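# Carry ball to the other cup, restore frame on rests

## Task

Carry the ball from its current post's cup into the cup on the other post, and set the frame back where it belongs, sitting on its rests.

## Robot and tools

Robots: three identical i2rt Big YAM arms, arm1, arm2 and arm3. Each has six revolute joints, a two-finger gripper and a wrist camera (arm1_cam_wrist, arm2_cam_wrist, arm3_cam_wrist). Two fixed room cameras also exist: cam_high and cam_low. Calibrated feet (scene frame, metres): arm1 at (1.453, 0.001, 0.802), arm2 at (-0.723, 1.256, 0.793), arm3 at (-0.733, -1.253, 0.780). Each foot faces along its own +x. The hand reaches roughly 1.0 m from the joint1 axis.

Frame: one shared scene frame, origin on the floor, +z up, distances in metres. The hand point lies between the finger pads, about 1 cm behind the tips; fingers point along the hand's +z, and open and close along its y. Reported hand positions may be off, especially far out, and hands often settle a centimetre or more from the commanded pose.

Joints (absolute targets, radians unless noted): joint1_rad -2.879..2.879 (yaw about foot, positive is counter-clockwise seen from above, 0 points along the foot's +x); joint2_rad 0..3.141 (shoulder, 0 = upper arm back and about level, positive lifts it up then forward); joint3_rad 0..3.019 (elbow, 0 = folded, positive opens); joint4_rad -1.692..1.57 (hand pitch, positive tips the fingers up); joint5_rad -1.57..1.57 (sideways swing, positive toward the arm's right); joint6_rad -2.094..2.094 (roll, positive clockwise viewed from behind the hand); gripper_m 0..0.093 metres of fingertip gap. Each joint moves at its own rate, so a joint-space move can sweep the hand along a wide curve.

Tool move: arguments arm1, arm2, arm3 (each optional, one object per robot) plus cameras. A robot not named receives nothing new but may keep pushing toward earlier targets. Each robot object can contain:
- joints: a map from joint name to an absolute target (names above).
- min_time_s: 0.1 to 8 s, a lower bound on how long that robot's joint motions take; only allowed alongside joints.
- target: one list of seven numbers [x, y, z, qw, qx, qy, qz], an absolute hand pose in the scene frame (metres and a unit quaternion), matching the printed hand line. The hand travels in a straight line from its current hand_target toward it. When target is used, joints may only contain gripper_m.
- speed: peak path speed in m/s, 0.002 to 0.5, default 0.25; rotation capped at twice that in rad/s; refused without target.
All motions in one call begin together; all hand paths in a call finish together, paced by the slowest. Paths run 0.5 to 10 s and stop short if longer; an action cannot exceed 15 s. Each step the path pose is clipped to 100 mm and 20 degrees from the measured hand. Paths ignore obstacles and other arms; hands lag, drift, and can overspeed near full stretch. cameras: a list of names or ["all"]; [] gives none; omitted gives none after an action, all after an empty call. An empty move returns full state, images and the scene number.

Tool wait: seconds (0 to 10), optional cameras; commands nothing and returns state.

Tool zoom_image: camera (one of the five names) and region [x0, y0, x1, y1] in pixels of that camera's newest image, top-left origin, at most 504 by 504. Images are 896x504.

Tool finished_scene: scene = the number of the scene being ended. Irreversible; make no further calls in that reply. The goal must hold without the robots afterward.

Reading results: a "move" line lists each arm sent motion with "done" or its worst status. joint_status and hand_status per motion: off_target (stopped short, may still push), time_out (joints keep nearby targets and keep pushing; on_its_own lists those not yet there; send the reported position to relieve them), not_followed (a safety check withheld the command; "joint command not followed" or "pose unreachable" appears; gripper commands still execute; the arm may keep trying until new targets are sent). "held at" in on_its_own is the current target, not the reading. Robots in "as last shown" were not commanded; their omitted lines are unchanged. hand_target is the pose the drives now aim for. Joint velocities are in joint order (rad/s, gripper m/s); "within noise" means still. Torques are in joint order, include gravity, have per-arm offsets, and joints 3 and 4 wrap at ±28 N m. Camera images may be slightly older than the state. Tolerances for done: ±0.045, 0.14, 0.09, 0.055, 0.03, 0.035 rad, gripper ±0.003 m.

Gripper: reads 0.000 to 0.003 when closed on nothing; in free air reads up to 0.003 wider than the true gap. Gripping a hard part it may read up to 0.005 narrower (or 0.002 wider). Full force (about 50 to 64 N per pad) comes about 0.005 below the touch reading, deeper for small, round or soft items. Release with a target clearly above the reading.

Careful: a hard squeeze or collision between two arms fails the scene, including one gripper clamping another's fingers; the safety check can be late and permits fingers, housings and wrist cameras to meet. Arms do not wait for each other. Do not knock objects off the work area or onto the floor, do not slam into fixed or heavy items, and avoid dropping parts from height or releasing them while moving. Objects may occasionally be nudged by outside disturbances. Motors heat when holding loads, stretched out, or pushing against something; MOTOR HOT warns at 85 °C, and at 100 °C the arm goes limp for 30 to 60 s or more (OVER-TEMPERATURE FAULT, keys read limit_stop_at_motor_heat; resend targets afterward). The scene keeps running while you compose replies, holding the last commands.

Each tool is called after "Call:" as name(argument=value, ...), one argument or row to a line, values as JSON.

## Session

Call:
move(
  arm1={"target":[0.925,-0.21,0.60,-0.0054,0.9658,-0.0202,-0.2588]},
  arm2={"target":[-0.572,0.740,0.60,0.2214,0.5004,0.8263,-0.1341]},
  arm3={"target":[-0.661,-1.036,0.60,0,-0.4818,0.8763,0]},
  cameras=["all"],
)

Call:
zoom_image(
  camera="cam_high",
  region=[380, 220, 520, 320],
)

Call:
zoom_image(
  camera="cam_low",
  region=[350, 200, 590, 440],
)

Scene clock: 4.60 s.
Joint torques (N m): arm1=[0.26 -16.79 5.37 1.58 0.03 0.32] | arm2=[0.32 -15.27 4.74 0.84 -0.3 -0.17] | arm3=[0.79 -6.95 0.98 0.94 -0.02 0.03]
Motor temperatures (°C): arm1=[29 28 30 24 25 24 24] | arm2=[25 30 28 26 23 21 27] | arm3=[27 27 27 27 23 25 25]
Heat: arm1: hottest joint3_rad 30 °C; arm2: hottest joint2_rad 30 °C; arm3: hottest joint1_rad 27 °C.
move: arm1 off_target; arm2 off_target; arm3 done
Joint velocities: within noise
arm1.joint_positions: joint1_rad=+0.413 joint2_rad=+2.265 joint3_rad=+1.044 joint4_rad=+0.101 joint5_rad=+0.240 joint6_rad=+0.425 gripper_m=+0.09396
arm1.joint_status: not commanded
arm1.hand: x=+0.9369 y=-0.1961 z=+0.5944 quat_wxyz=(+0.017, -0.969, +0.018, +0.245) (m; scene frame)
arm1.hand_target: x=+0.9253 y=-0.2100 z=+0.6005 quat_wxyz=(+0.005, -0.966, +0.020, +0.259) (m; scene frame)
arm1.hand_status: off_target (0.019 m and 2.1 deg from the pose sent, 0.865 m and 34.3 deg at the start)
arm2.joint_positions: joint1_rad=-0.305 joint2_rad=+2.220 joint3_rad=+0.928 joint4_rad=+0.216 joint5_rad=-0.112 joint6_rad=-0.190 gripper_m=+0.09396
arm2.joint_status: not commanded
arm2.hand: x=-0.5694 y=+0.7482 z=+0.6082 quat_wxyz=(-0.222, -0.503, -0.825, +0.132) (m; scene frame)
arm2.hand_target: x=-0.5722 y=+0.7404 z=+0.6002 quat_wxyz=(-0.221, -0.501, -0.826, +0.134) (m; scene frame)
arm2.hand_status: off_target (0.012 m and 0.4 deg from the pose sent, 0.812 m and 38.7 deg at the start)
arm3.joint_positions: joint1_rad=+0.231 joint2_rad=+1.961 joint3_rad=+0.384 joint4_rad=+0.006 joint5_rad=+0.004 joint6_rad=+0.245 gripper_m=+0.09396
arm3.joint_status: not commanded
arm3.hand: x=-0.6597 y=-1.0403 z=+0.6035 quat_wxyz=(+0.001, +0.478, -0.878, +0.003) (m; scene frame)
arm3.hand_target: x=-0.6610 y=-1.0361 z=+0.6001 quat_wxyz=(+0.000, +0.482, -0.876, +0.000) (m; scene frame)
arm3.hand_status: done (0.006 m and 0.6 deg from the pose sent, 0.726 m and 56.1 deg at the start)
pictures: arm1_cam_wrist, arm2_cam_wrist, arm3_cam_wrist, cam_high, cam_low
camera_calibration:
arm1_cam_wrist: T_world_to_cam=[[0.0463308, 0.997814, 0.0471313, 0.122388], [0.989251, -0.0523819, 0.136526, -1.01712], [0.138696, 0.0402993, -0.989515, 0.5926], [0, 0, 0, 1]] pos_world=[0.918327, -0.199281, 0.719482]
arm2_cam_wrist: T_world_to_cam=[[-0.890412, -0.455144, -0.00319493, -0.165988], [-0.453422, 0.886389, 0.0933957, -0.971543], [-0.0396765, 0.0846093, -0.995624, 0.645233], [0, 0, 0, 1]] pos_world=[-0.562716, 0.731024, 0.732617]
arm3_cam_wrist: T_world_to_cam=[[0.843504, -0.537122, -0.000145898, -0.00243755], [-0.431181, -0.677294, 0.596118, -1.34667], [-0.320287, -0.502765, -0.802897, -0.121886], [0, 0, 0, 1]] pos_world=[-0.617641, -0.974681, 0.704912]

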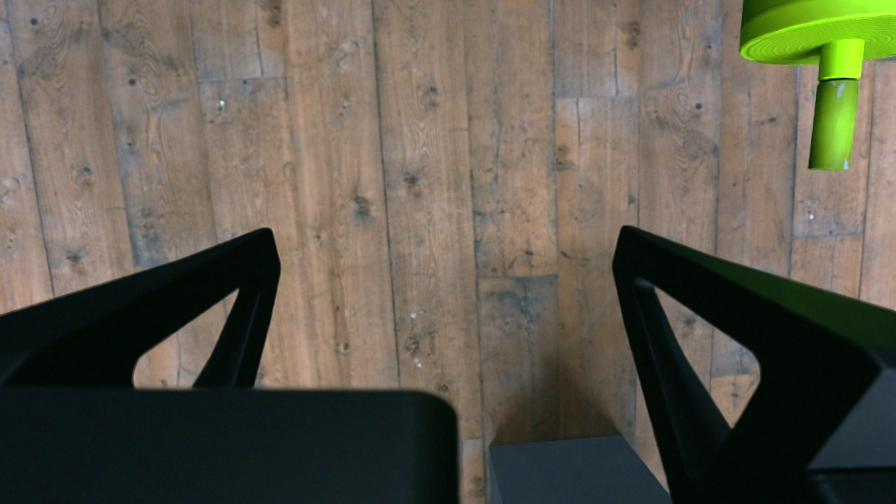

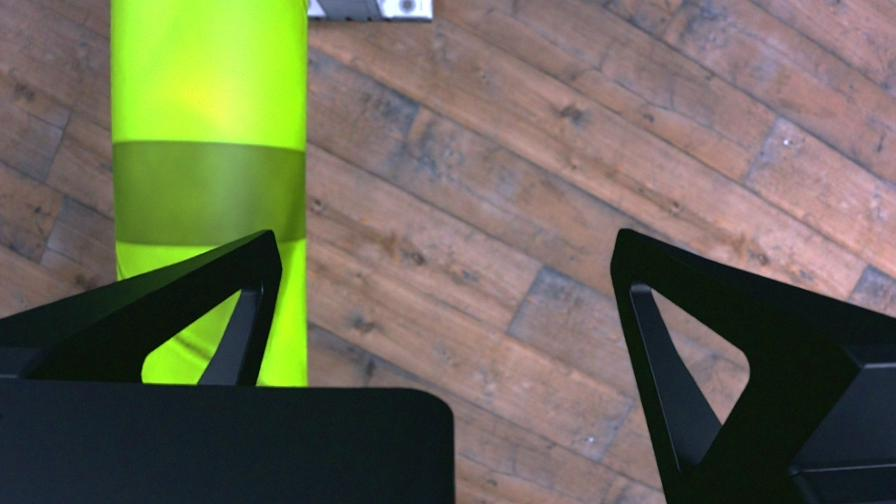

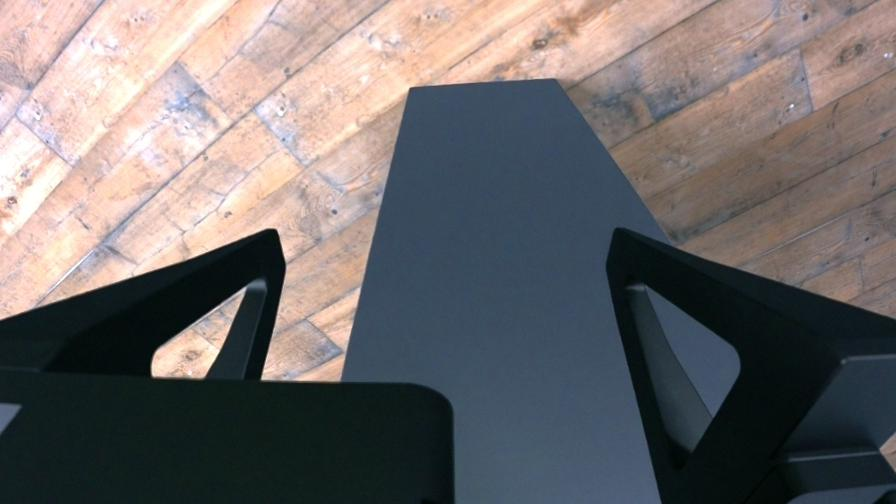

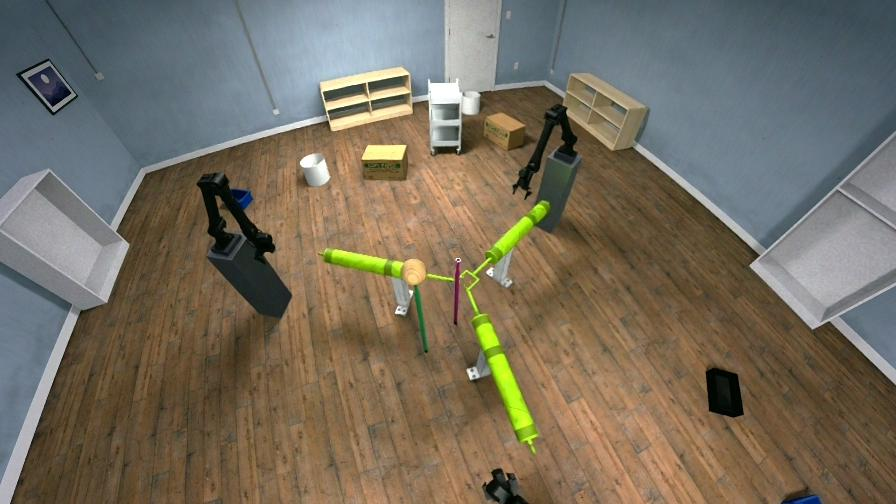

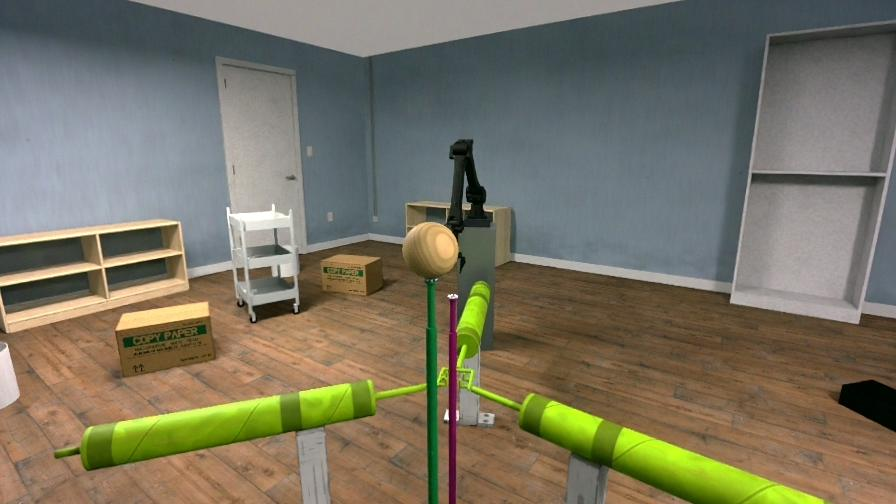

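Scaled by 3.600 from the camera's 896x504 image, which has a finer 1280x720 frame.

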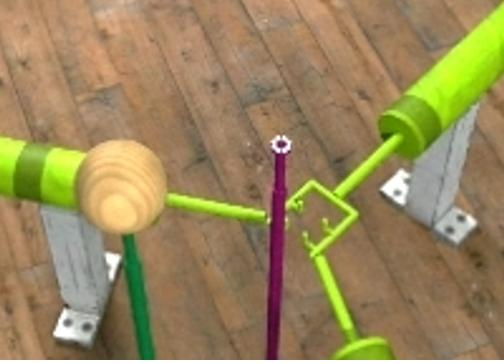

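Scaled by 2.100 from the camera's 896x504 image, which has a finer 1280x720 frame.

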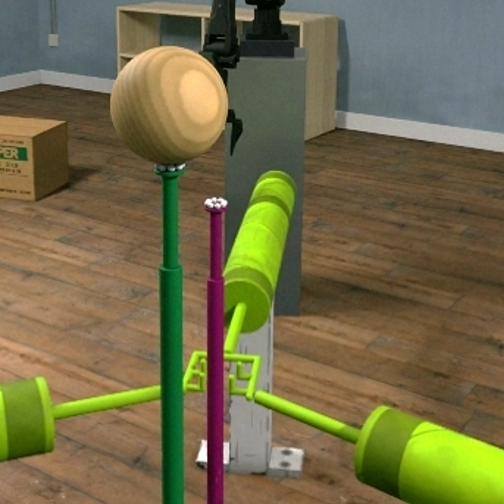

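Call:
move(
  arm1={"target":[0.89,0.022,0.55,-0.0113,0.965,-0.0421,-0.2586]},
  arm2={"target":[-0.54,1.030,0.56,0,0.5373,0.8434,0]},
  arm3={"target":[-0.683,-0.711,0.55,0.2296,-0.446,0.8568,0.1195]},
  cameras=["arm1_cam_wrist","arm2_cam_wrist","arm3_cam_wrist"],
)

Scene clock: 47.17 s.
Joint torques (N m): arm1=[-1.14 -16.79 4.25 1.91 -0.11 0.09] | arm2=[1.79 -12.57 -0.51 -0.29 -0.18 0.13] | arm3=[0.44 -13.1 5.5 1.62 0.42 0.13]
Motor temperatures (°C): arm1=[29 33 30 24 25 24 24] | arm2=[25 32 29 26 23 21 27] | arm3=[27 27 27 27 23 25 24]
Heat: arm1: hottest joint2_rad 33 °C; arm2: hottest joint2_rad 32 °C; arm3: hottest joint1_rad 27 °C.
move: arm1 off_target; arm2 done; arm3 off_target
Joint velocities: within noise
arm1.joint_positions: joint1_rad=-0.051 joint2_rad=+2.386 joint3_rad=+1.050 joint4_rad=+0.271 joint5_rad=+0.027 joint6_rad=+0.072 gripper_m=+0.09396
arm1.joint_status: not commanded
arm1.hand: x=+0.9031 y=+0.0207 z=+0.5476 quat_wxyz=(+0.011, -0.968, +0.048, +0.245) (m; scene frame)
arm1.hand_target: x=+0.8902 y=+0.0220 z=+0.5504 quat_wxyz=(+0.011, -0.965, +0.042, +0.259) (m; scene frame)
arm1.hand_status: off_target (0.013 m and 1.8 deg from the pose sent, 0.227 m and 3.3 deg at the start)
arm2.joint_positions: joint1_rad=+0.113 joint2_rad=+2.212 joint3_rad=+0.617 joint4_rad=+0.028 joint5_rad=-0.003 joint6_rad=+0.233 gripper_m=+0.09396
arm2.joint_status: not commanded
arm2.hand: x=-0.5378 y=+1.0231 z=+0.5612 quat_wxyz=(-0.009, -0.534, -0.845, +0.004) (m; scene frame)
arm2.hand_target: x=-0.5401 y=+1.0300 z=+0.5600 quat_wxyz=(+0.000, -0.537, -0.843, +0.000) (m; scene frame)
arm2.hand_status: done (0.007 m and 1.2 deg from the pose sent, 0.287 m and 30.0 deg at the start)
arm3.joint_positions: joint1_rad=+0.554 joint2_rad=+2.315 joint3_rad=+1.021 joint4_rad=+0.152 joint5_rad=+0.291 joint6_rad=+0.534 gripper_m=+0.09396
arm3.joint_status: not commanded
arm3.hand: x=-0.6808 y=-0.7214 z=+0.5543 quat_wxyz=(-0.226, +0.450, -0.857, -0.111) (m; scene frame)
arm3.hand_target: x=-0.6830 y=-0.7112 z=+0.5503 quat_wxyz=(-0.230, +0.446, -0.857, -0.120) (m; scene frame)
arm3.hand_status: off_target (0.011 m and 1.2 deg from the pose sent, 0.334 m and 30.3 deg at the start)
pictures: arm1_cam_wrist, arm2_cam_wrist, arm3_cam_wrist
camera_calibration:
arm1_cam_wrist: T_world_to_cam=[[0.102773, 0.994488, 0.0207896, -0.126751], [0.984913, -0.104664, 0.137809, -0.961637], [0.139226, 0.00631287, -0.990241, 0.542845], [0, 0, 0, 1]] pos_world=[0.884577, 0.0219767, 0.672704]
arm2_cam_wrist: T_world_to_cam=[[-0.904785, -0.425863, 0.00192474, -0.053503], [-0.351135, 0.74856, 0.562461, -1.26374], [-0.240972, 0.508231, -0.826821, -0.0601058], [0, 0, 0, 1]] pos_world=[-0.506637, 0.95375, 0.661213]
arm3_cam_wrist: T_world_to_cam=[[0.826064, -0.563435, 0.0126569, 0.148629], [-0.560327, -0.818684, 0.125658, -1.03962], [-0.060438, -0.110893, -0.991993, 0.556479], [0, 0, 0, 1]] pos_world=[-0.671671, -0.705667, 0.680778]

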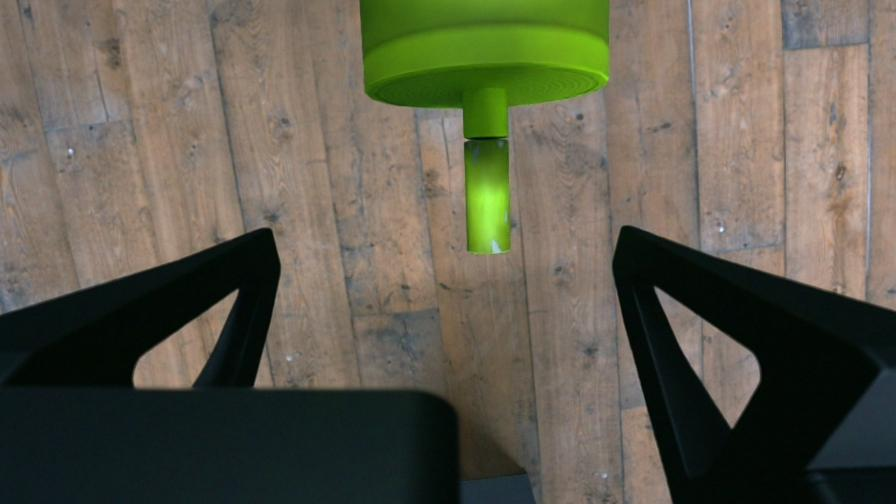

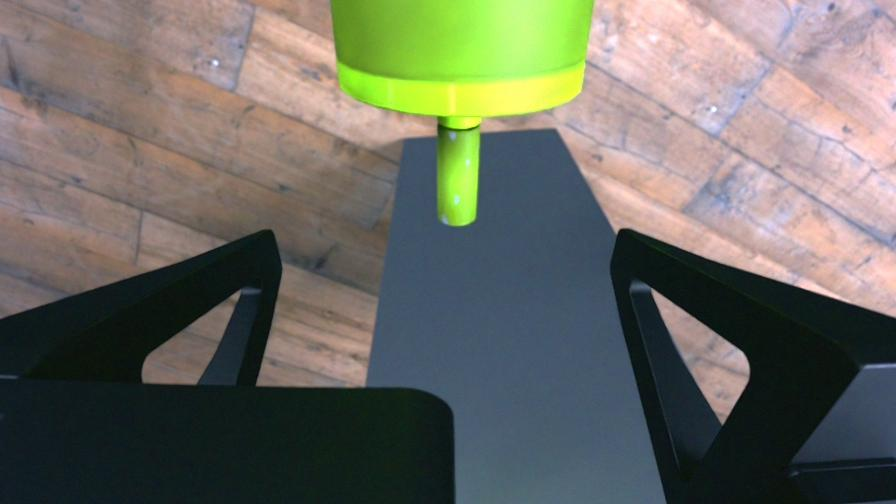

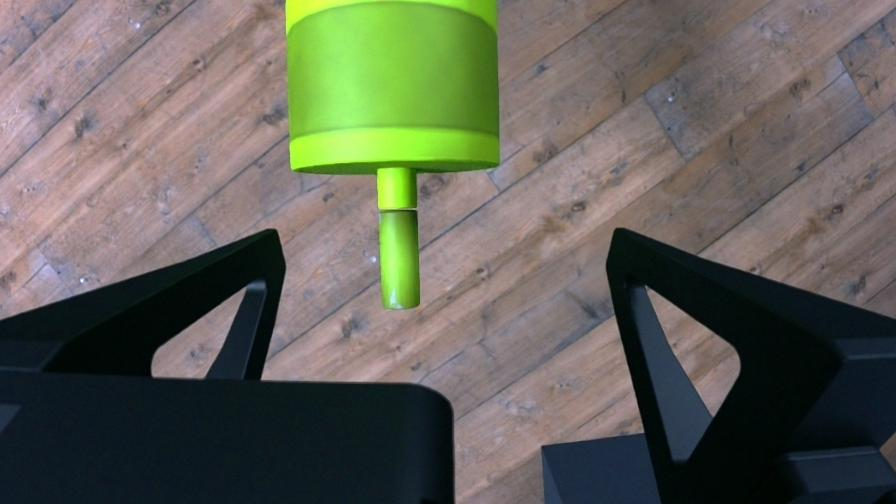

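Call:
move(
  arm1={"target":[0.880,0.048,0.460,-0.0113,0.965,-0.0421,-0.2586]},
  arm2={"target":[-0.556,1.048,0.448,0,0.5373,0.8434,0]},
  arm3={"target":[-0.709,-0.712,0.447,0.2296,-0.446,0.8568,0.1195]},
  cameras=["arm1_cam_wrist","arm2_cam_wrist","arm3_cam_wrist"],
)

Scene clock: 60.53 s.
Joint torques (N m): arm1=[-1.61 -18.67 3.18 1.87 -0.12 0.05] | arm2=[1.61 -11.87 -1.85 0.43 -0.18 0.11] | arm3=[0.32 -14.68 3.56 1.66 0.45 0.13]
Motor temperatures (°C): arm1=[29 32 30 24 25 24 24] | arm2=[25 33 29 26 23 21 26] | arm3=[27 29 27 27 23 25 24]
Heat: arm1: hottest joint2_rad 32 °C; arm2: hottest joint2_rad 33 °C; arm3: hottest joint2_rad 29 °C.
move: arm1 off_target; arm2 done; arm3 done
Joint velocities: within noise
arm1.joint_positions: joint1_rad=-0.097 joint2_rad=+2.643 joint3_rad=+1.223 joint4_rad=+0.347 joint5_rad=+0.001 joint6_rad=+0.028 gripper_m=+0.09396
arm1.joint_status: not commanded
arm1.hand: x=+0.8953 y=+0.0430 z=+0.4520 quat_wxyz=(+0.010, -0.969, +0.046, +0.241) (m; scene frame)
arm1.hand_target: x=+0.8802 y=+0.0482 z=+0.4604 quat_wxyz=(+0.012, -0.965, +0.042, +0.259) (m; scene frame)
arm1.hand_status: off_target (0.018 m and 2.1 deg from the pose sent, 0.095 m and 1.8 deg at the start)
arm2.joint_positions: joint1_rad=+0.113 joint2_rad=+2.594 joint3_rad=+0.723 joint4_rad=+0.286 joint5_rad=-0.003 joint6_rad=+0.233 gripper_m=+0.09396
arm2.joint_status: not commanded
arm2.hand: x=-0.5560 y=+1.0452 z=+0.4540 quat_wxyz=(+0.000, -0.534, -0.845, +0.001) (m; scene frame)
arm2.hand_target: x=-0.5560 y=+1.0480 z=+0.4481 quat_wxyz=(+0.000, -0.537, -0.843, +0.000) (m; scene frame)
arm2.hand_status: done (0.007 m and 0.4 deg from the pose sent, 0.117 m and 1.2 deg at the start)
arm3.joint_positions: joint1_rad=+0.610 joint2_rad=+2.597 joint3_rad=+1.174 joint4_rad=+0.263 joint5_rad=+0.314 joint6_rad=+0.586 gripper_m=+0.09396
arm3.joint_status: not commanded
arm3.hand: x=-0.7070 y=-0.7198 z=+0.4486 quat_wxyz=(-0.225, +0.451, -0.856, -0.110) (m; scene frame)
arm3.hand_target: x=-0.7089 y=-0.7122 z=+0.4472 quat_wxyz=(-0.229, +0.446, -0.857, -0.119) (m; scene frame)
arm3.hand_status: done (0.008 m and 1.4 deg from the pose sent, 0.111 m and 1.2 deg at the start)
pictures: arm1_cam_wrist, arm2_cam_wrist, arm3_cam_wrist
camera_calibration:
arm1_cam_wrist: T_world_to_cam=[[0.0975497, 0.995039, 0.0195348, -0.140867], [0.984384, -0.099358, 0.145316, -0.941522], [0.146536, 0.00505421, -0.989192, 0.442124], [0, 0, 0, 1]] pos_world=[0.875773, 0.0443856, 0.576916]
arm2_cam_wrist: T_world_to_cam=[[-0.90495, -0.425482, 0.00561421, -0.0625858], [-0.344818, 0.740991, 0.576223, -1.22116], [-0.249333, 0.519517, -0.817273, -0.185028], [0, 0, 0, 1]] pos_world=[-0.523849, 0.974365, 0.552794]
arm3_cam_wrist: T_world_to_cam=[[0.826902, -0.562138, 0.0153207, 0.172875], [-0.559208, -0.819107, 0.127867, -1.04027], [-0.0593296, -0.114301, -0.991673, 0.448444], [0, 0, 0, 1]] pos_world=[-0.698073, -0.703658, 0.575078]

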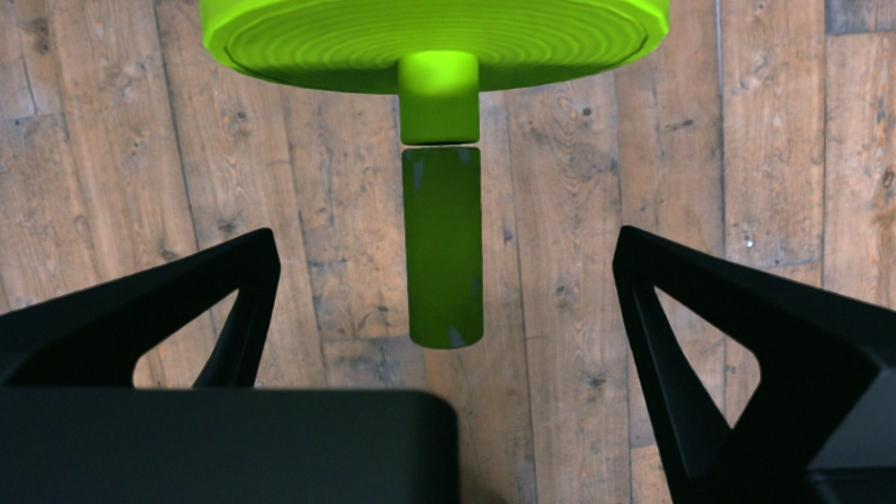

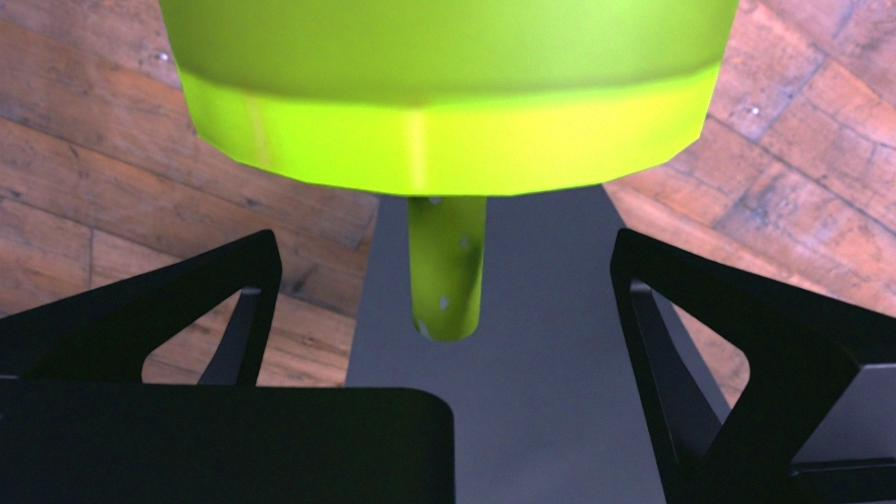

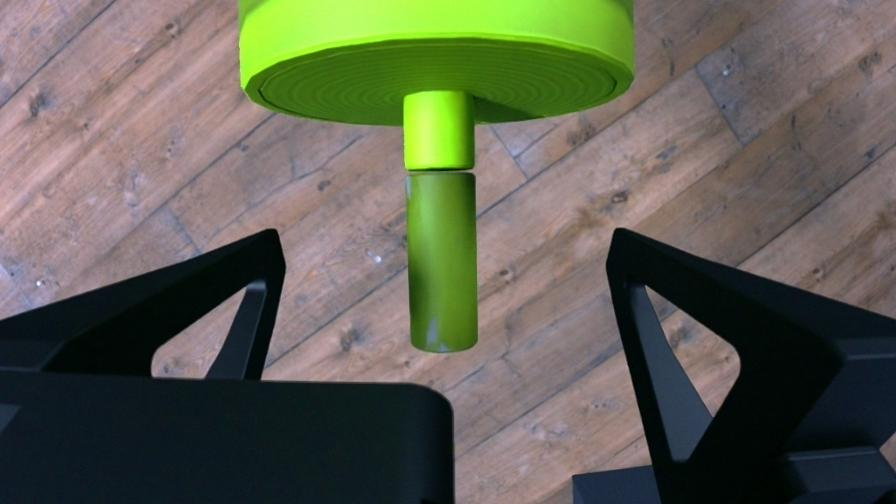

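Call:
move(
  arm1={"joints":{"gripper_m":0.008}},
  arm2={"joints":{"gripper_m":0.008}},
  arm3={"joints":{"gripper_m":0.008}},
)

Call:
move(
  arm1={"target":[0.877,0.056,0.70,-0.0113,0.965,-0.0421,-0.2586],"speed":0.15},
  arm2={"target":[-0.559,1.056,0.68,0,0.5373,0.8434,0],"speed":0.15},
  arm3={"target":[-0.712,-0.704,0.69,0.2296,-0.446,0.8568,0.1195],"speed":0.15},
  cameras=["cam_high","cam_low"],
)

Call:
zoom_image(
  camera="cam_high",
  region=[400, 220, 510, 300],
)

Call:
zoom_image(
  camera="cam_low",
  region=[390, 220, 510, 340],
)

Scene clock: 70.37 s.
Joint torques (N m): arm1=[-1.67 -18.73 3.14 1.88 -0.06 0.15] | arm2=[1.61 -11.87 -1.83 0.4 -0.18 0.1] | arm3=[0.32 -14.68 3.54 1.62 0.37 0.12]
Motor temperatures (°C): arm1=[29 32 30 24 25 24 24] | arm2=[25 33 29 26 23 21 26] | arm3=[27 29 27 27 23 25 24]
Heat: arm1: hottest joint2_rad 32 °C; arm2: hottest joint2_rad 33 °C; arm3: hottest joint2_rad 29 °C.
move: arm1 off_target; arm2 off_target; arm3 off_target
Joint velocities: within noise
arm1.joint_positions: joint1_rad=-0.097 joint2_rad=+2.643 joint3_rad=+1.223 joint4_rad=+0.347 joint5_rad=-0.001 joint6_rad=+0.016 gripper_m=+0.01876
arm1.joint_status: gripper_m off_target (ended at +0.01879, target +0.00800)
arm1.hand: x=+0.8953 y=+0.0427 z=+0.4520 quat_wxyz=(+0.011, -0.970, +0.040, +0.241) (m; scene frame)
arm1.hand_target: x=+0.8802 y=+0.0482 z=+0.4604 quat_wxyz=(+0.012, -0.965, +0.042, +0.259) (m; scene frame)
arm1.hand_status: not commanded
arm2.joint_positions: joint1_rad=+0.113 joint2_rad=+2.594 joint3_rad=+0.723 joint4_rad=+0.286 joint5_rad=-0.003 joint6_rad=+0.233 gripper_m=+0.01773
arm2.joint_status: gripper_m off_target (ended at +0.01776, target +0.00800)
arm2.hand: x=-0.5560 y=+1.0452 z=+0.4540 quat_wxyz=(+0.000, -0.535, -0.845, +0.001) (m; scene frame)
arm2.hand_target: x=-0.5560 y=+1.0480 z=+0.4481 quat_wxyz=(+0.000, -0.537, -0.843, +0.000) (m; scene frame)
arm2.hand_status: not commanded
arm3.joint_positions: joint1_rad=+0.610 joint2_rad=+2.597 joint3_rad=+1.174 joint4_rad=+0.264 joint5_rad=+0.315 joint6_rad=+0.586 gripper_m=+0.01565
arm3.joint_status: gripper_m off_target (ended at +0.01569, target +0.00800)
arm3.hand: x=-0.7067 y=-0.7193 z=+0.4488 quat_wxyz=(-0.226, +0.451, -0.857, -0.110) (m; scene frame)
arm3.hand_target: x=-0.7090 y=-0.7121 z=+0.4472 quat_wxyz=(-0.229, +0.446, -0.857, -0.120) (m; scene frame)
arm3.hand_status: not commanded
pictures: none

Scene clock: 72.77 s.
Joint torques (N m): arm1=[-2.2 -20.19 5.45 1.17 -0.04 0.11] | arm2=[2.26 -11.52 1.8 -0.62 -0.24 0.14] | arm3=[0.44 -17.08 5.94 0.54 0.69 0.12]
Motor temperatures (°C): arm1=[29 33 30 24 25 24 24] | arm2=[25 33 29 26 23 21 27] | arm3=[27 29 28 27 23 25 24]
Heat: arm1: hottest joint2_rad 33 °C; arm2: hottest joint2_rad 33 °C; arm3: hottest joint2_rad 29 °C.
move: arm1 off_target; arm2 done; arm3 off_target
Joint velocities: within noise
arm1.joint_positions: joint1_rad=-0.111 joint2_rad=+2.073 joint3_rad=+1.006 joint4_rad=-0.025 joint5_rad=-0.012 joint6_rad=+0.003 gripper_m=+0.01876
arm1.joint_status: not commanded
arm1.hand: x=+0.8936 y=+0.0463 z=+0.6709 quat_wxyz=(+0.008, -0.972, +0.039, +0.232) (m; scene frame)
arm1.hand_target: x=+0.8775 y=+0.0560 z=+0.6994 quat_wxyz=(+0.012, -0.965, +0.042, +0.258) (m; scene frame)
arm1.hand_status: off_target (0.035 m and 3.2 deg from the pose sent, 0.249 m and 2.1 deg at the start)
arm2.joint_positions: joint1_rad=+0.113 joint2_rad=+1.748 joint3_rad=+0.464 joint4_rad=-0.301 joint5_rad=-0.002 joint6_rad=+0.235 gripper_m=+0.01773
arm2.joint_status: not commanded
arm2.hand: x=-0.5603 y=+1.0515 z=+0.6741 quat_wxyz=(+0.000, -0.536, -0.844, +0.002) (m; scene frame)
arm2.hand_target: x=-0.5591 y=+1.0559 z=+0.6796 quat_wxyz=(+0.000, -0.537, -0.843, +0.000) (m; scene frame)
arm2.hand_status: done (0.007 m and 0.3 deg from the pose sent, 0.226 m and 0.4 deg at the start)
arm3.joint_positions: joint1_rad=+0.615 joint2_rad=+2.034 joint3_rad=+0.997 joint4_rad=-0.139 joint5_rad=+0.311 joint6_rad=+0.593 gripper_m=+0.01565
arm3.joint_status: not commanded
arm3.hand: x=-0.7100 y=-0.7133 z=+0.6665 quat_wxyz=(-0.220, +0.452, -0.858, -0.105) (m; scene frame)
arm3.hand_target: x=-0.7119 y=-0.7041 z=+0.6895 quat_wxyz=(-0.230, +0.446, -0.857, -0.120) (m; scene frame)
arm3.hand_status: off_target (0.025 m and 2.1 deg from the pose sent, 0.242 m and 1.3 deg at the start)
pictures: cam_high, cam_low

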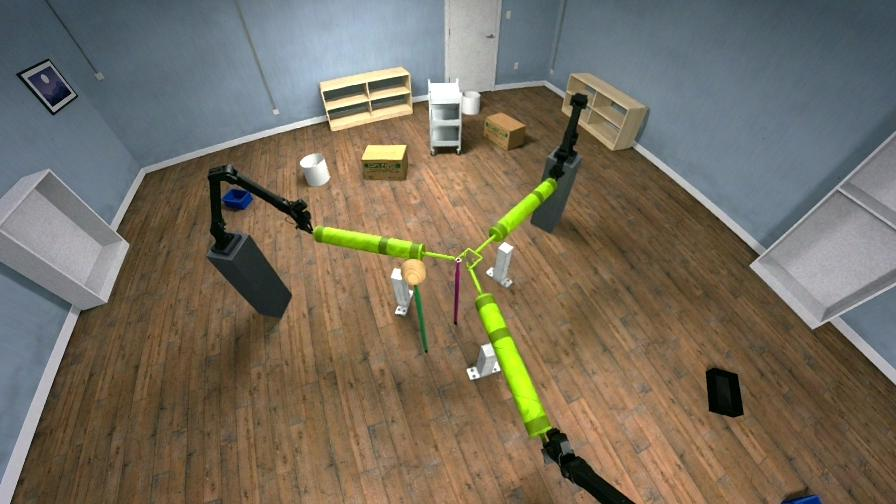

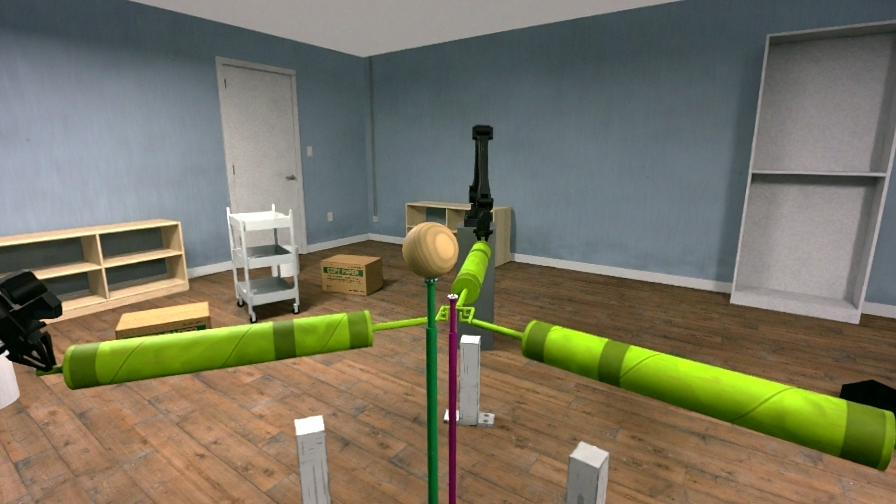

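Scaled by 4.582 from the camera's 896x504 image, which has a finer 1280x720 frame.

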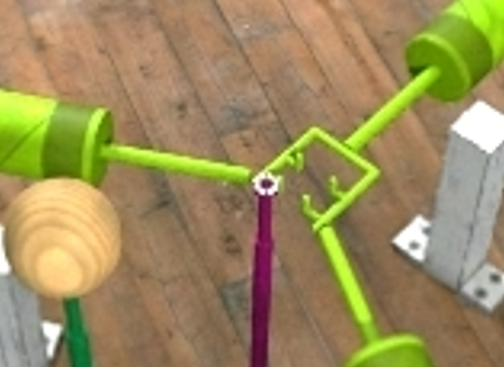

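Scaled by 4.200 from the camera's 896x504 image, which has a finer 1280x720 frame.

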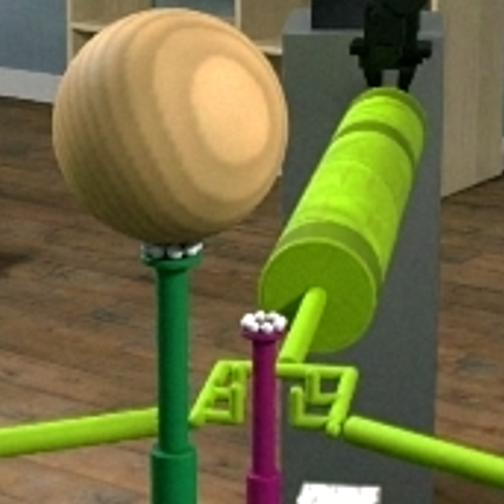

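Call:
move(
  arm1={"target":[0.877,0.056,0.885,-0.0113,0.965,-0.0421,-0.2586],"speed":0.15},
  arm2={"target":[-0.559,1.056,0.873,0,0.5373,0.8434,0],"speed":0.15},
  arm3={"target":[-0.712,-0.704,0.885,0.2296,-0.446,0.8568,0.1195],"speed":0.15},
  cameras=["cam_low"],
)

Call:
move(
  arm1={"target":[1.010,-0.198,0.882,-0.0113,0.965,-0.0421,-0.2586],"speed":0.15},
  arm2={"target":[-0.433,0.807,0.875,0,0.5373,0.8434,0],"speed":0.15},
  arm3={"target":[-0.582,-0.958,0.873,0.2296,-0.446,0.8568,0.1195],"speed":0.15},
  cameras=["cam_high","cam_low"],
)

Call:
zoom_image(
  camera="cam_high",
  region=[380, 230, 480, 310],
)

Call:
zoom_image(
  camera="cam_low",
  region=[370, 210, 490, 310],
)

Scene clock: 116.47 s.
Joint torques (N m): arm1=[-2.08 -17.26 11.28 0.38 0 0.13] | arm2=[1.85 -8 8.81 -1.74 -0.52 0.11] | arm3=[0.5 -15.09 11.47 -0.44 0.51 0.12]
Motor temperatures (°C): arm1=[29 33 31 24 25 24 26] | arm2=[25 32 28 26 23 21 28] | arm3=[27 34 31 27 24 24 26]
Heat: arm1: hottest joint2_rad 33 °C; arm2: hottest joint2_rad 32 °C; arm3: hottest joint2_rad 34 °C.
move: arm1 off_target; arm2 off_target; arm3 off_target
Joint velocities: within noise
arm1.joint_positions: joint1_rad=-0.116 joint2_rad=+1.695 joint3_rad=+1.063 joint4_rad=-0.467 joint5_rad=-0.015 joint6_rad=-0.002 gripper_m=+0.01876
arm1.joint_status: not commanded
arm1.hand: x=+0.8969 y=+0.0467 z=+0.8474 quat_wxyz=(+0.008, -0.973, +0.039, +0.229) (m; scene frame)
arm1.hand_target: x=+0.8785 y=+0.0559 z=+0.8851 quat_wxyz=(+0.012, -0.965, +0.042, +0.259) (m; scene frame)
arm1.hand_status: off_target (0.044 m and 3.6 deg from the pose sent, 0.215 m and 3.2 deg at the start)
arm2.joint_positions: joint1_rad=+0.113 joint2_rad=+1.166 joint3_rad=+0.626 joint4_rad=-1.043 joint5_rad=+0.006 joint6_rad=+0.235 gripper_m=+0.01773
arm2.joint_status: not commanded
arm2.hand: x=-0.5626 y=+1.0537 z=+0.8580 quat_wxyz=(+0.001, -0.536, -0.844, +0.005) (m; scene frame)
arm2.hand_target: x=-0.5591 y=+1.0557 z=+0.8723 quat_wxyz=(+0.000, -0.537, -0.843, +0.000) (m; scene frame)
arm2.hand_status: off_target (0.016 m and 0.7 deg from the pose sent, 0.199 m and 0.3 deg at the start)
arm3.joint_positions: joint1_rad=+0.616 joint2_rad=+1.664 joint3_rad=+1.097 joint4_rad=-0.612 joint5_rad=+0.316 joint6_rad=+0.594 gripper_m=+0.01565
arm3.joint_status: not commanded
arm3.hand: x=-0.7091 y=-0.7123 z=+0.8528 quat_wxyz=(-0.222, +0.452, -0.858, -0.103) (m; scene frame)
arm3.hand_target: x=-0.7119 y=-0.7046 z=+0.8845 quat_wxyz=(-0.230, +0.446, -0.857, -0.120) (m; scene frame)
arm3.hand_status: off_target (0.033 m and 2.2 deg from the pose sent, 0.219 m and 2.1 deg at the start)
pictures: cam_low

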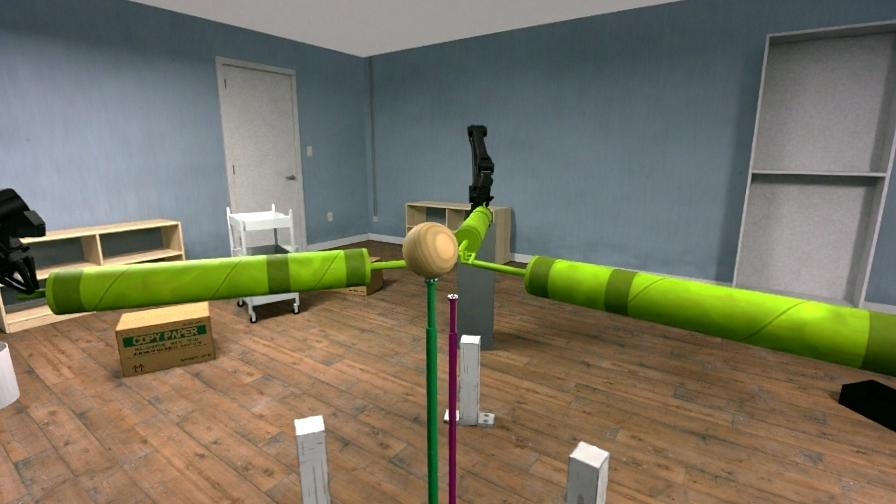

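Scene clock: 119.23 s.
Joint torques (N m): arm1=[-0.38 -14.74 8.85 0.66 1.11 0.26] | arm2=[2.02 -16.97 10.55 -1.18 -0.58 0.06] | arm3=[-1.55 -6.07 9.55 0.29 0.31 -0.09]
Motor temperatures (°C): arm1=[29 34 32 24 25 24 26] | arm2=[25 32 29 26 23 21 29] | arm3=[27 34 31 27 24 24 26]
Heat: arm1: hottest joint2_rad 34 °C; arm2: hottest joint2_rad 32 °C; arm3: hottest joint2_rad 34 °C.
move: arm1 off_target; arm2 off_target; arm3 off_target
Joint velocities: within noise
arm1.joint_positions: joint1_rad=+0.492 joint2_rad=+1.524 joint3_rad=+0.877 joint4_rad=-0.520 joint5_rad=+0.265 joint6_rad=+0.540 gripper_m=+0.01876
arm1.joint_status: not commanded
arm1.hand: x=+1.0199 y=-0.1945 z=+0.8542 quat_wxyz=(+0.016, -0.972, +0.035, +0.232) (m; scene frame)
arm1.hand_target: x=+1.0103 y=-0.1978 z=+0.8816 quat_wxyz=(+0.011, -0.965, +0.042, +0.259) (m; scene frame)
arm1.hand_status: off_target (0.030 m and 3.4 deg from the pose sent, 0.272 m and 3.6 deg at the start)
arm2.joint_positions: joint1_rad=-0.001 joint2_rad=+1.831 joint3_rad=+1.381 joint4_rad=-1.131 joint5_rad=+0.009 joint6_rad=+0.130 gripper_m=+0.01773
arm2.joint_status: not commanded
arm2.hand: x=-0.4451 y=+0.8109 z=+0.8663 quat_wxyz=(+0.000, -0.539, -0.842, +0.007) (m; scene frame)
arm2.hand_target: x=-0.4333 y=+0.8073 z=+0.8749 quat_wxyz=(-0.001, -0.537, -0.843, +0.000) (m; scene frame)
arm2.hand_status: off_target (0.015 m and 0.8 deg from the pose sent, 0.279 m and 0.7 deg at the start)
arm3.joint_positions: joint1_rad=+0.154 joint2_rad=+1.016 joint3_rad=+0.504 joint4_rad=-0.551 joint5_rad=+0.092 joint6_rad=+0.174 gripper_m=+0.01565
arm3.joint_status: not commanded
arm3.hand: x=-0.5865 y=-0.9530 z=+0.8633 quat_wxyz=(-0.223, +0.450, -0.856, -0.120) (m; scene frame)
arm3.hand_target: x=-0.5820 y=-0.9577 z=+0.8724 quat_wxyz=(-0.230, +0.446, -0.857, -0.119) (m; scene frame)
arm3.hand_status: off_target (0.012 m and 0.9 deg from the pose sent, 0.277 m and 2.2 deg at the start)
pictures: cam_high, cam_low

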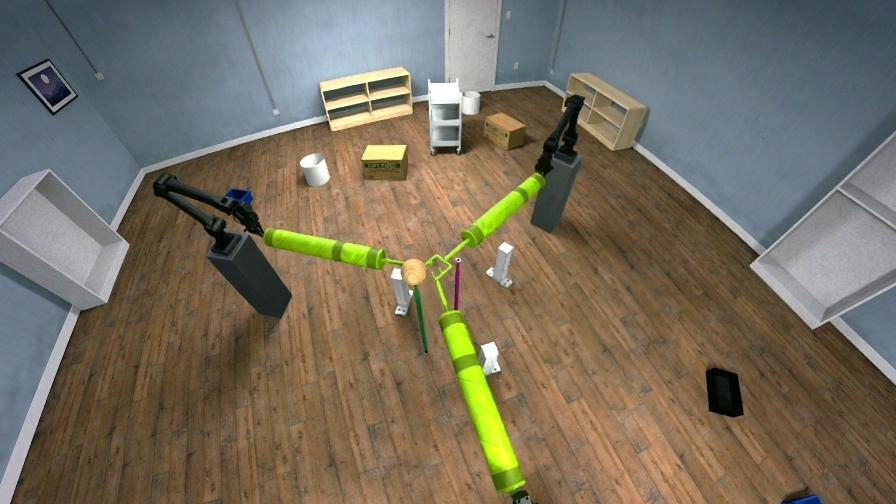

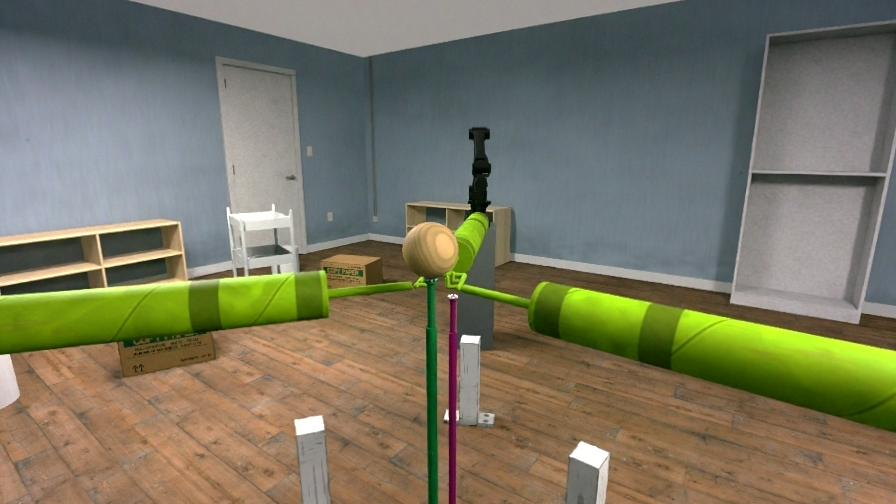

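Scaled by 5.040 from the camera's 896x504 image, which has a finer 1280x720 frame.

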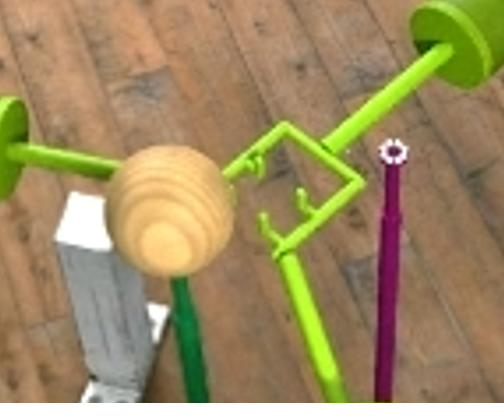

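Scaled by 4.200 from the camera's 896x504 image, which has a finer 1280x720 frame.

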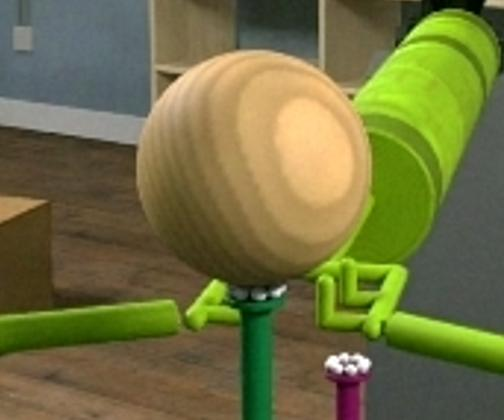

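Call:
move(
  arm1={"target":[1.0597,-0.2852,0.884,-0.0113,0.965,-0.0421,-0.2586],"speed":0.1},
  arm2={"target":[-0.3833,0.7198,0.869,0,0.5373,0.8434,0],"speed":0.1},
  arm3={"target":[-0.5323,-1.0452,0.868,0.2296,-0.446,0.8568,0.1195],"speed":0.1},
  cameras=["cam_high","cam_low"],
)

Call:
zoom_image(
  camera="cam_high",
  region=[380, 240, 460, 300],
)

Call:
zoom_image(
  camera="cam_low",
  region=[380, 220, 480, 300],
)

Scene clock: 140.80 s.
Joint torques (N m): arm1=[-0.15 -12.81 10.89 0.05 1.21 0.31] | arm2=[2.2 -21.01 11.63 -1.06 -0.51 0.09] | arm3=[-1.49 -4.01 9.65 0.12 0.06 -0.04]
Motor temperatures (°C): arm1=[29 35 34 24 27 24 26] | arm2=[25 34 33 26 23 21 29] | arm3=[26 31 34 27 23 24 26]
Heat: arm1: hottest joint2_rad 35 °C; arm2: hottest joint2_rad 34 °C; arm3: hottest joint3_rad 34 °C.
move: arm1 off_target; arm2 off_target; arm3 done
Joint velocities: within noise
arm1.joint_positions: joint1_rad=+0.731 joint2_rad=+1.532 joint3_rad=+0.905 joint4_rad=-0.606 joint5_rad=+0.361 joint6_rad=+0.767 gripper_m=+0.01876
arm1.joint_status: not commanded
arm1.hand: x=+1.0735 y=-0.2737 z=+0.8592 quat_wxyz=(+0.018, -0.971, +0.033, +0.237) (m; scene frame)
arm1.hand_target: x=+1.0605 y=-0.2846 z=+0.8841 quat_wxyz=(+0.011, -0.965, +0.042, +0.259) (m; scene frame)
arm1.hand_status: off_target (0.031 m and 2.9 deg from the pose sent, 0.103 m and 3.4 deg at the start)
arm2.joint_positions: joint1_rad=-0.011 joint2_rad=+2.085 joint3_rad=+1.758 joint4_rad=-1.265 joint5_rad=+0.007 joint6_rad=+0.118 gripper_m=+0.01773
arm2.joint_status: not commanded
arm2.hand: x=-0.3981 y=+0.7251 z=+0.8592 quat_wxyz=(+0.005, -0.538, -0.843, +0.003) (m; scene frame)
arm2.hand_target: x=-0.3836 y=+0.7204 z=+0.8691 quat_wxyz=(-0.001, -0.537, -0.843, +0.001) (m; scene frame)
arm2.hand_status: off_target (0.019 m and 0.7 deg from the pose sent, 0.110 m and 0.8 deg at the start)
arm3.joint_positions: joint1_rad=-0.256 joint2_rad=+0.854 joint3_rad=+0.419 joint4_rad=-0.615 joint5_rad=-0.112 joint6_rad=-0.183 gripper_m=+0.01565
arm3.joint_status: not commanded
arm3.hand: x=-0.5325 y=-1.0380 z=+0.8634 quat_wxyz=(-0.229, +0.450, -0.855, -0.124) (m; scene frame)
arm3.hand_target: x=-0.5322 y=-1.0447 z=+0.8677 quat_wxyz=(-0.230, +0.446, -0.857, -0.120) (m; scene frame)
arm3.hand_status: done (0.008 m and 0.7 deg from the pose sent, 0.107 m and 0.9 deg at the start)
pictures: cam_high, cam_low

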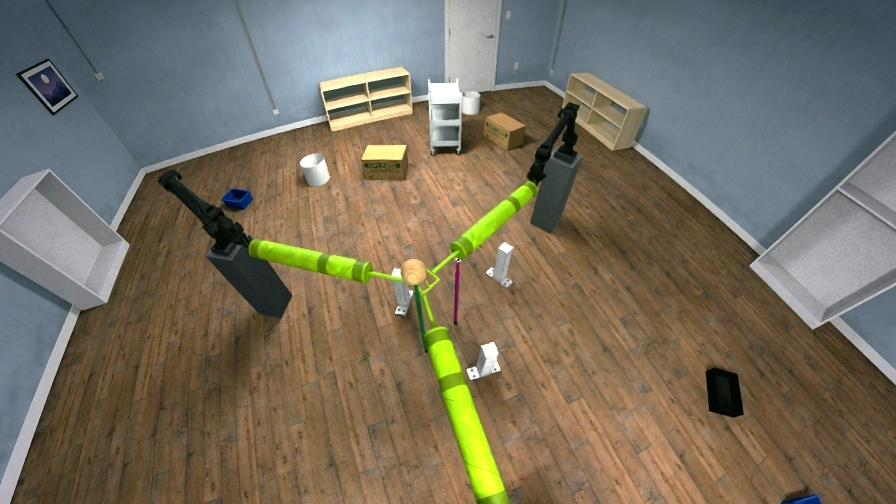

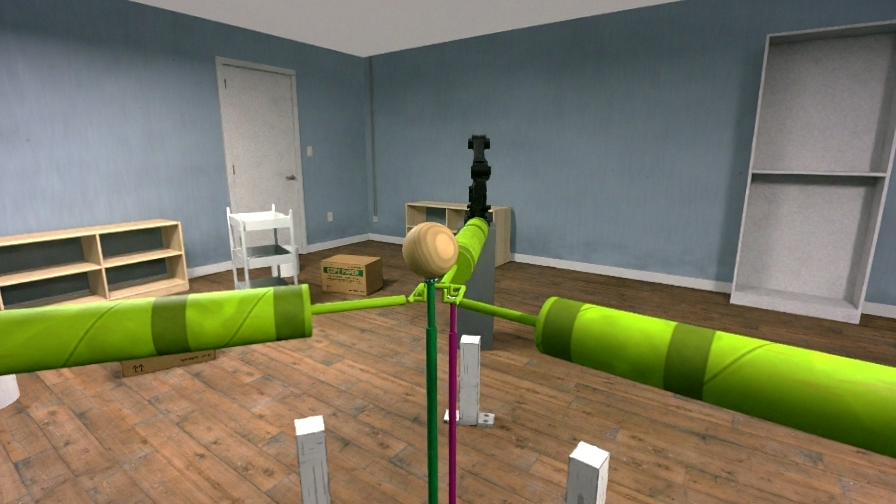

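Scaled by 6.300 from the camera's 896x504 image, which has a finer 1280x720 frame.

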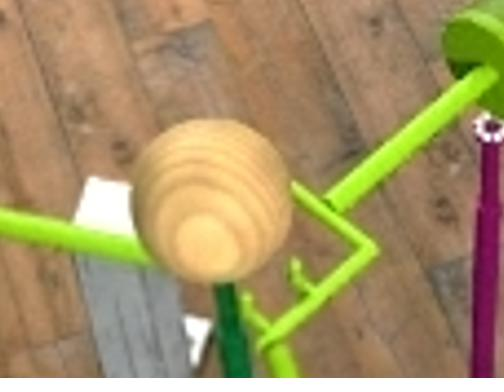

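Scaled by 5.040 from the camera's 896x504 image, which has a finer 1280x720 frame.

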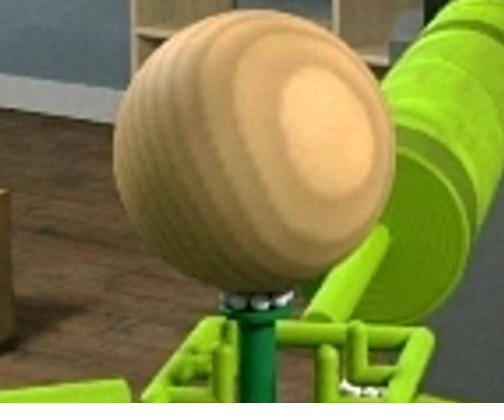

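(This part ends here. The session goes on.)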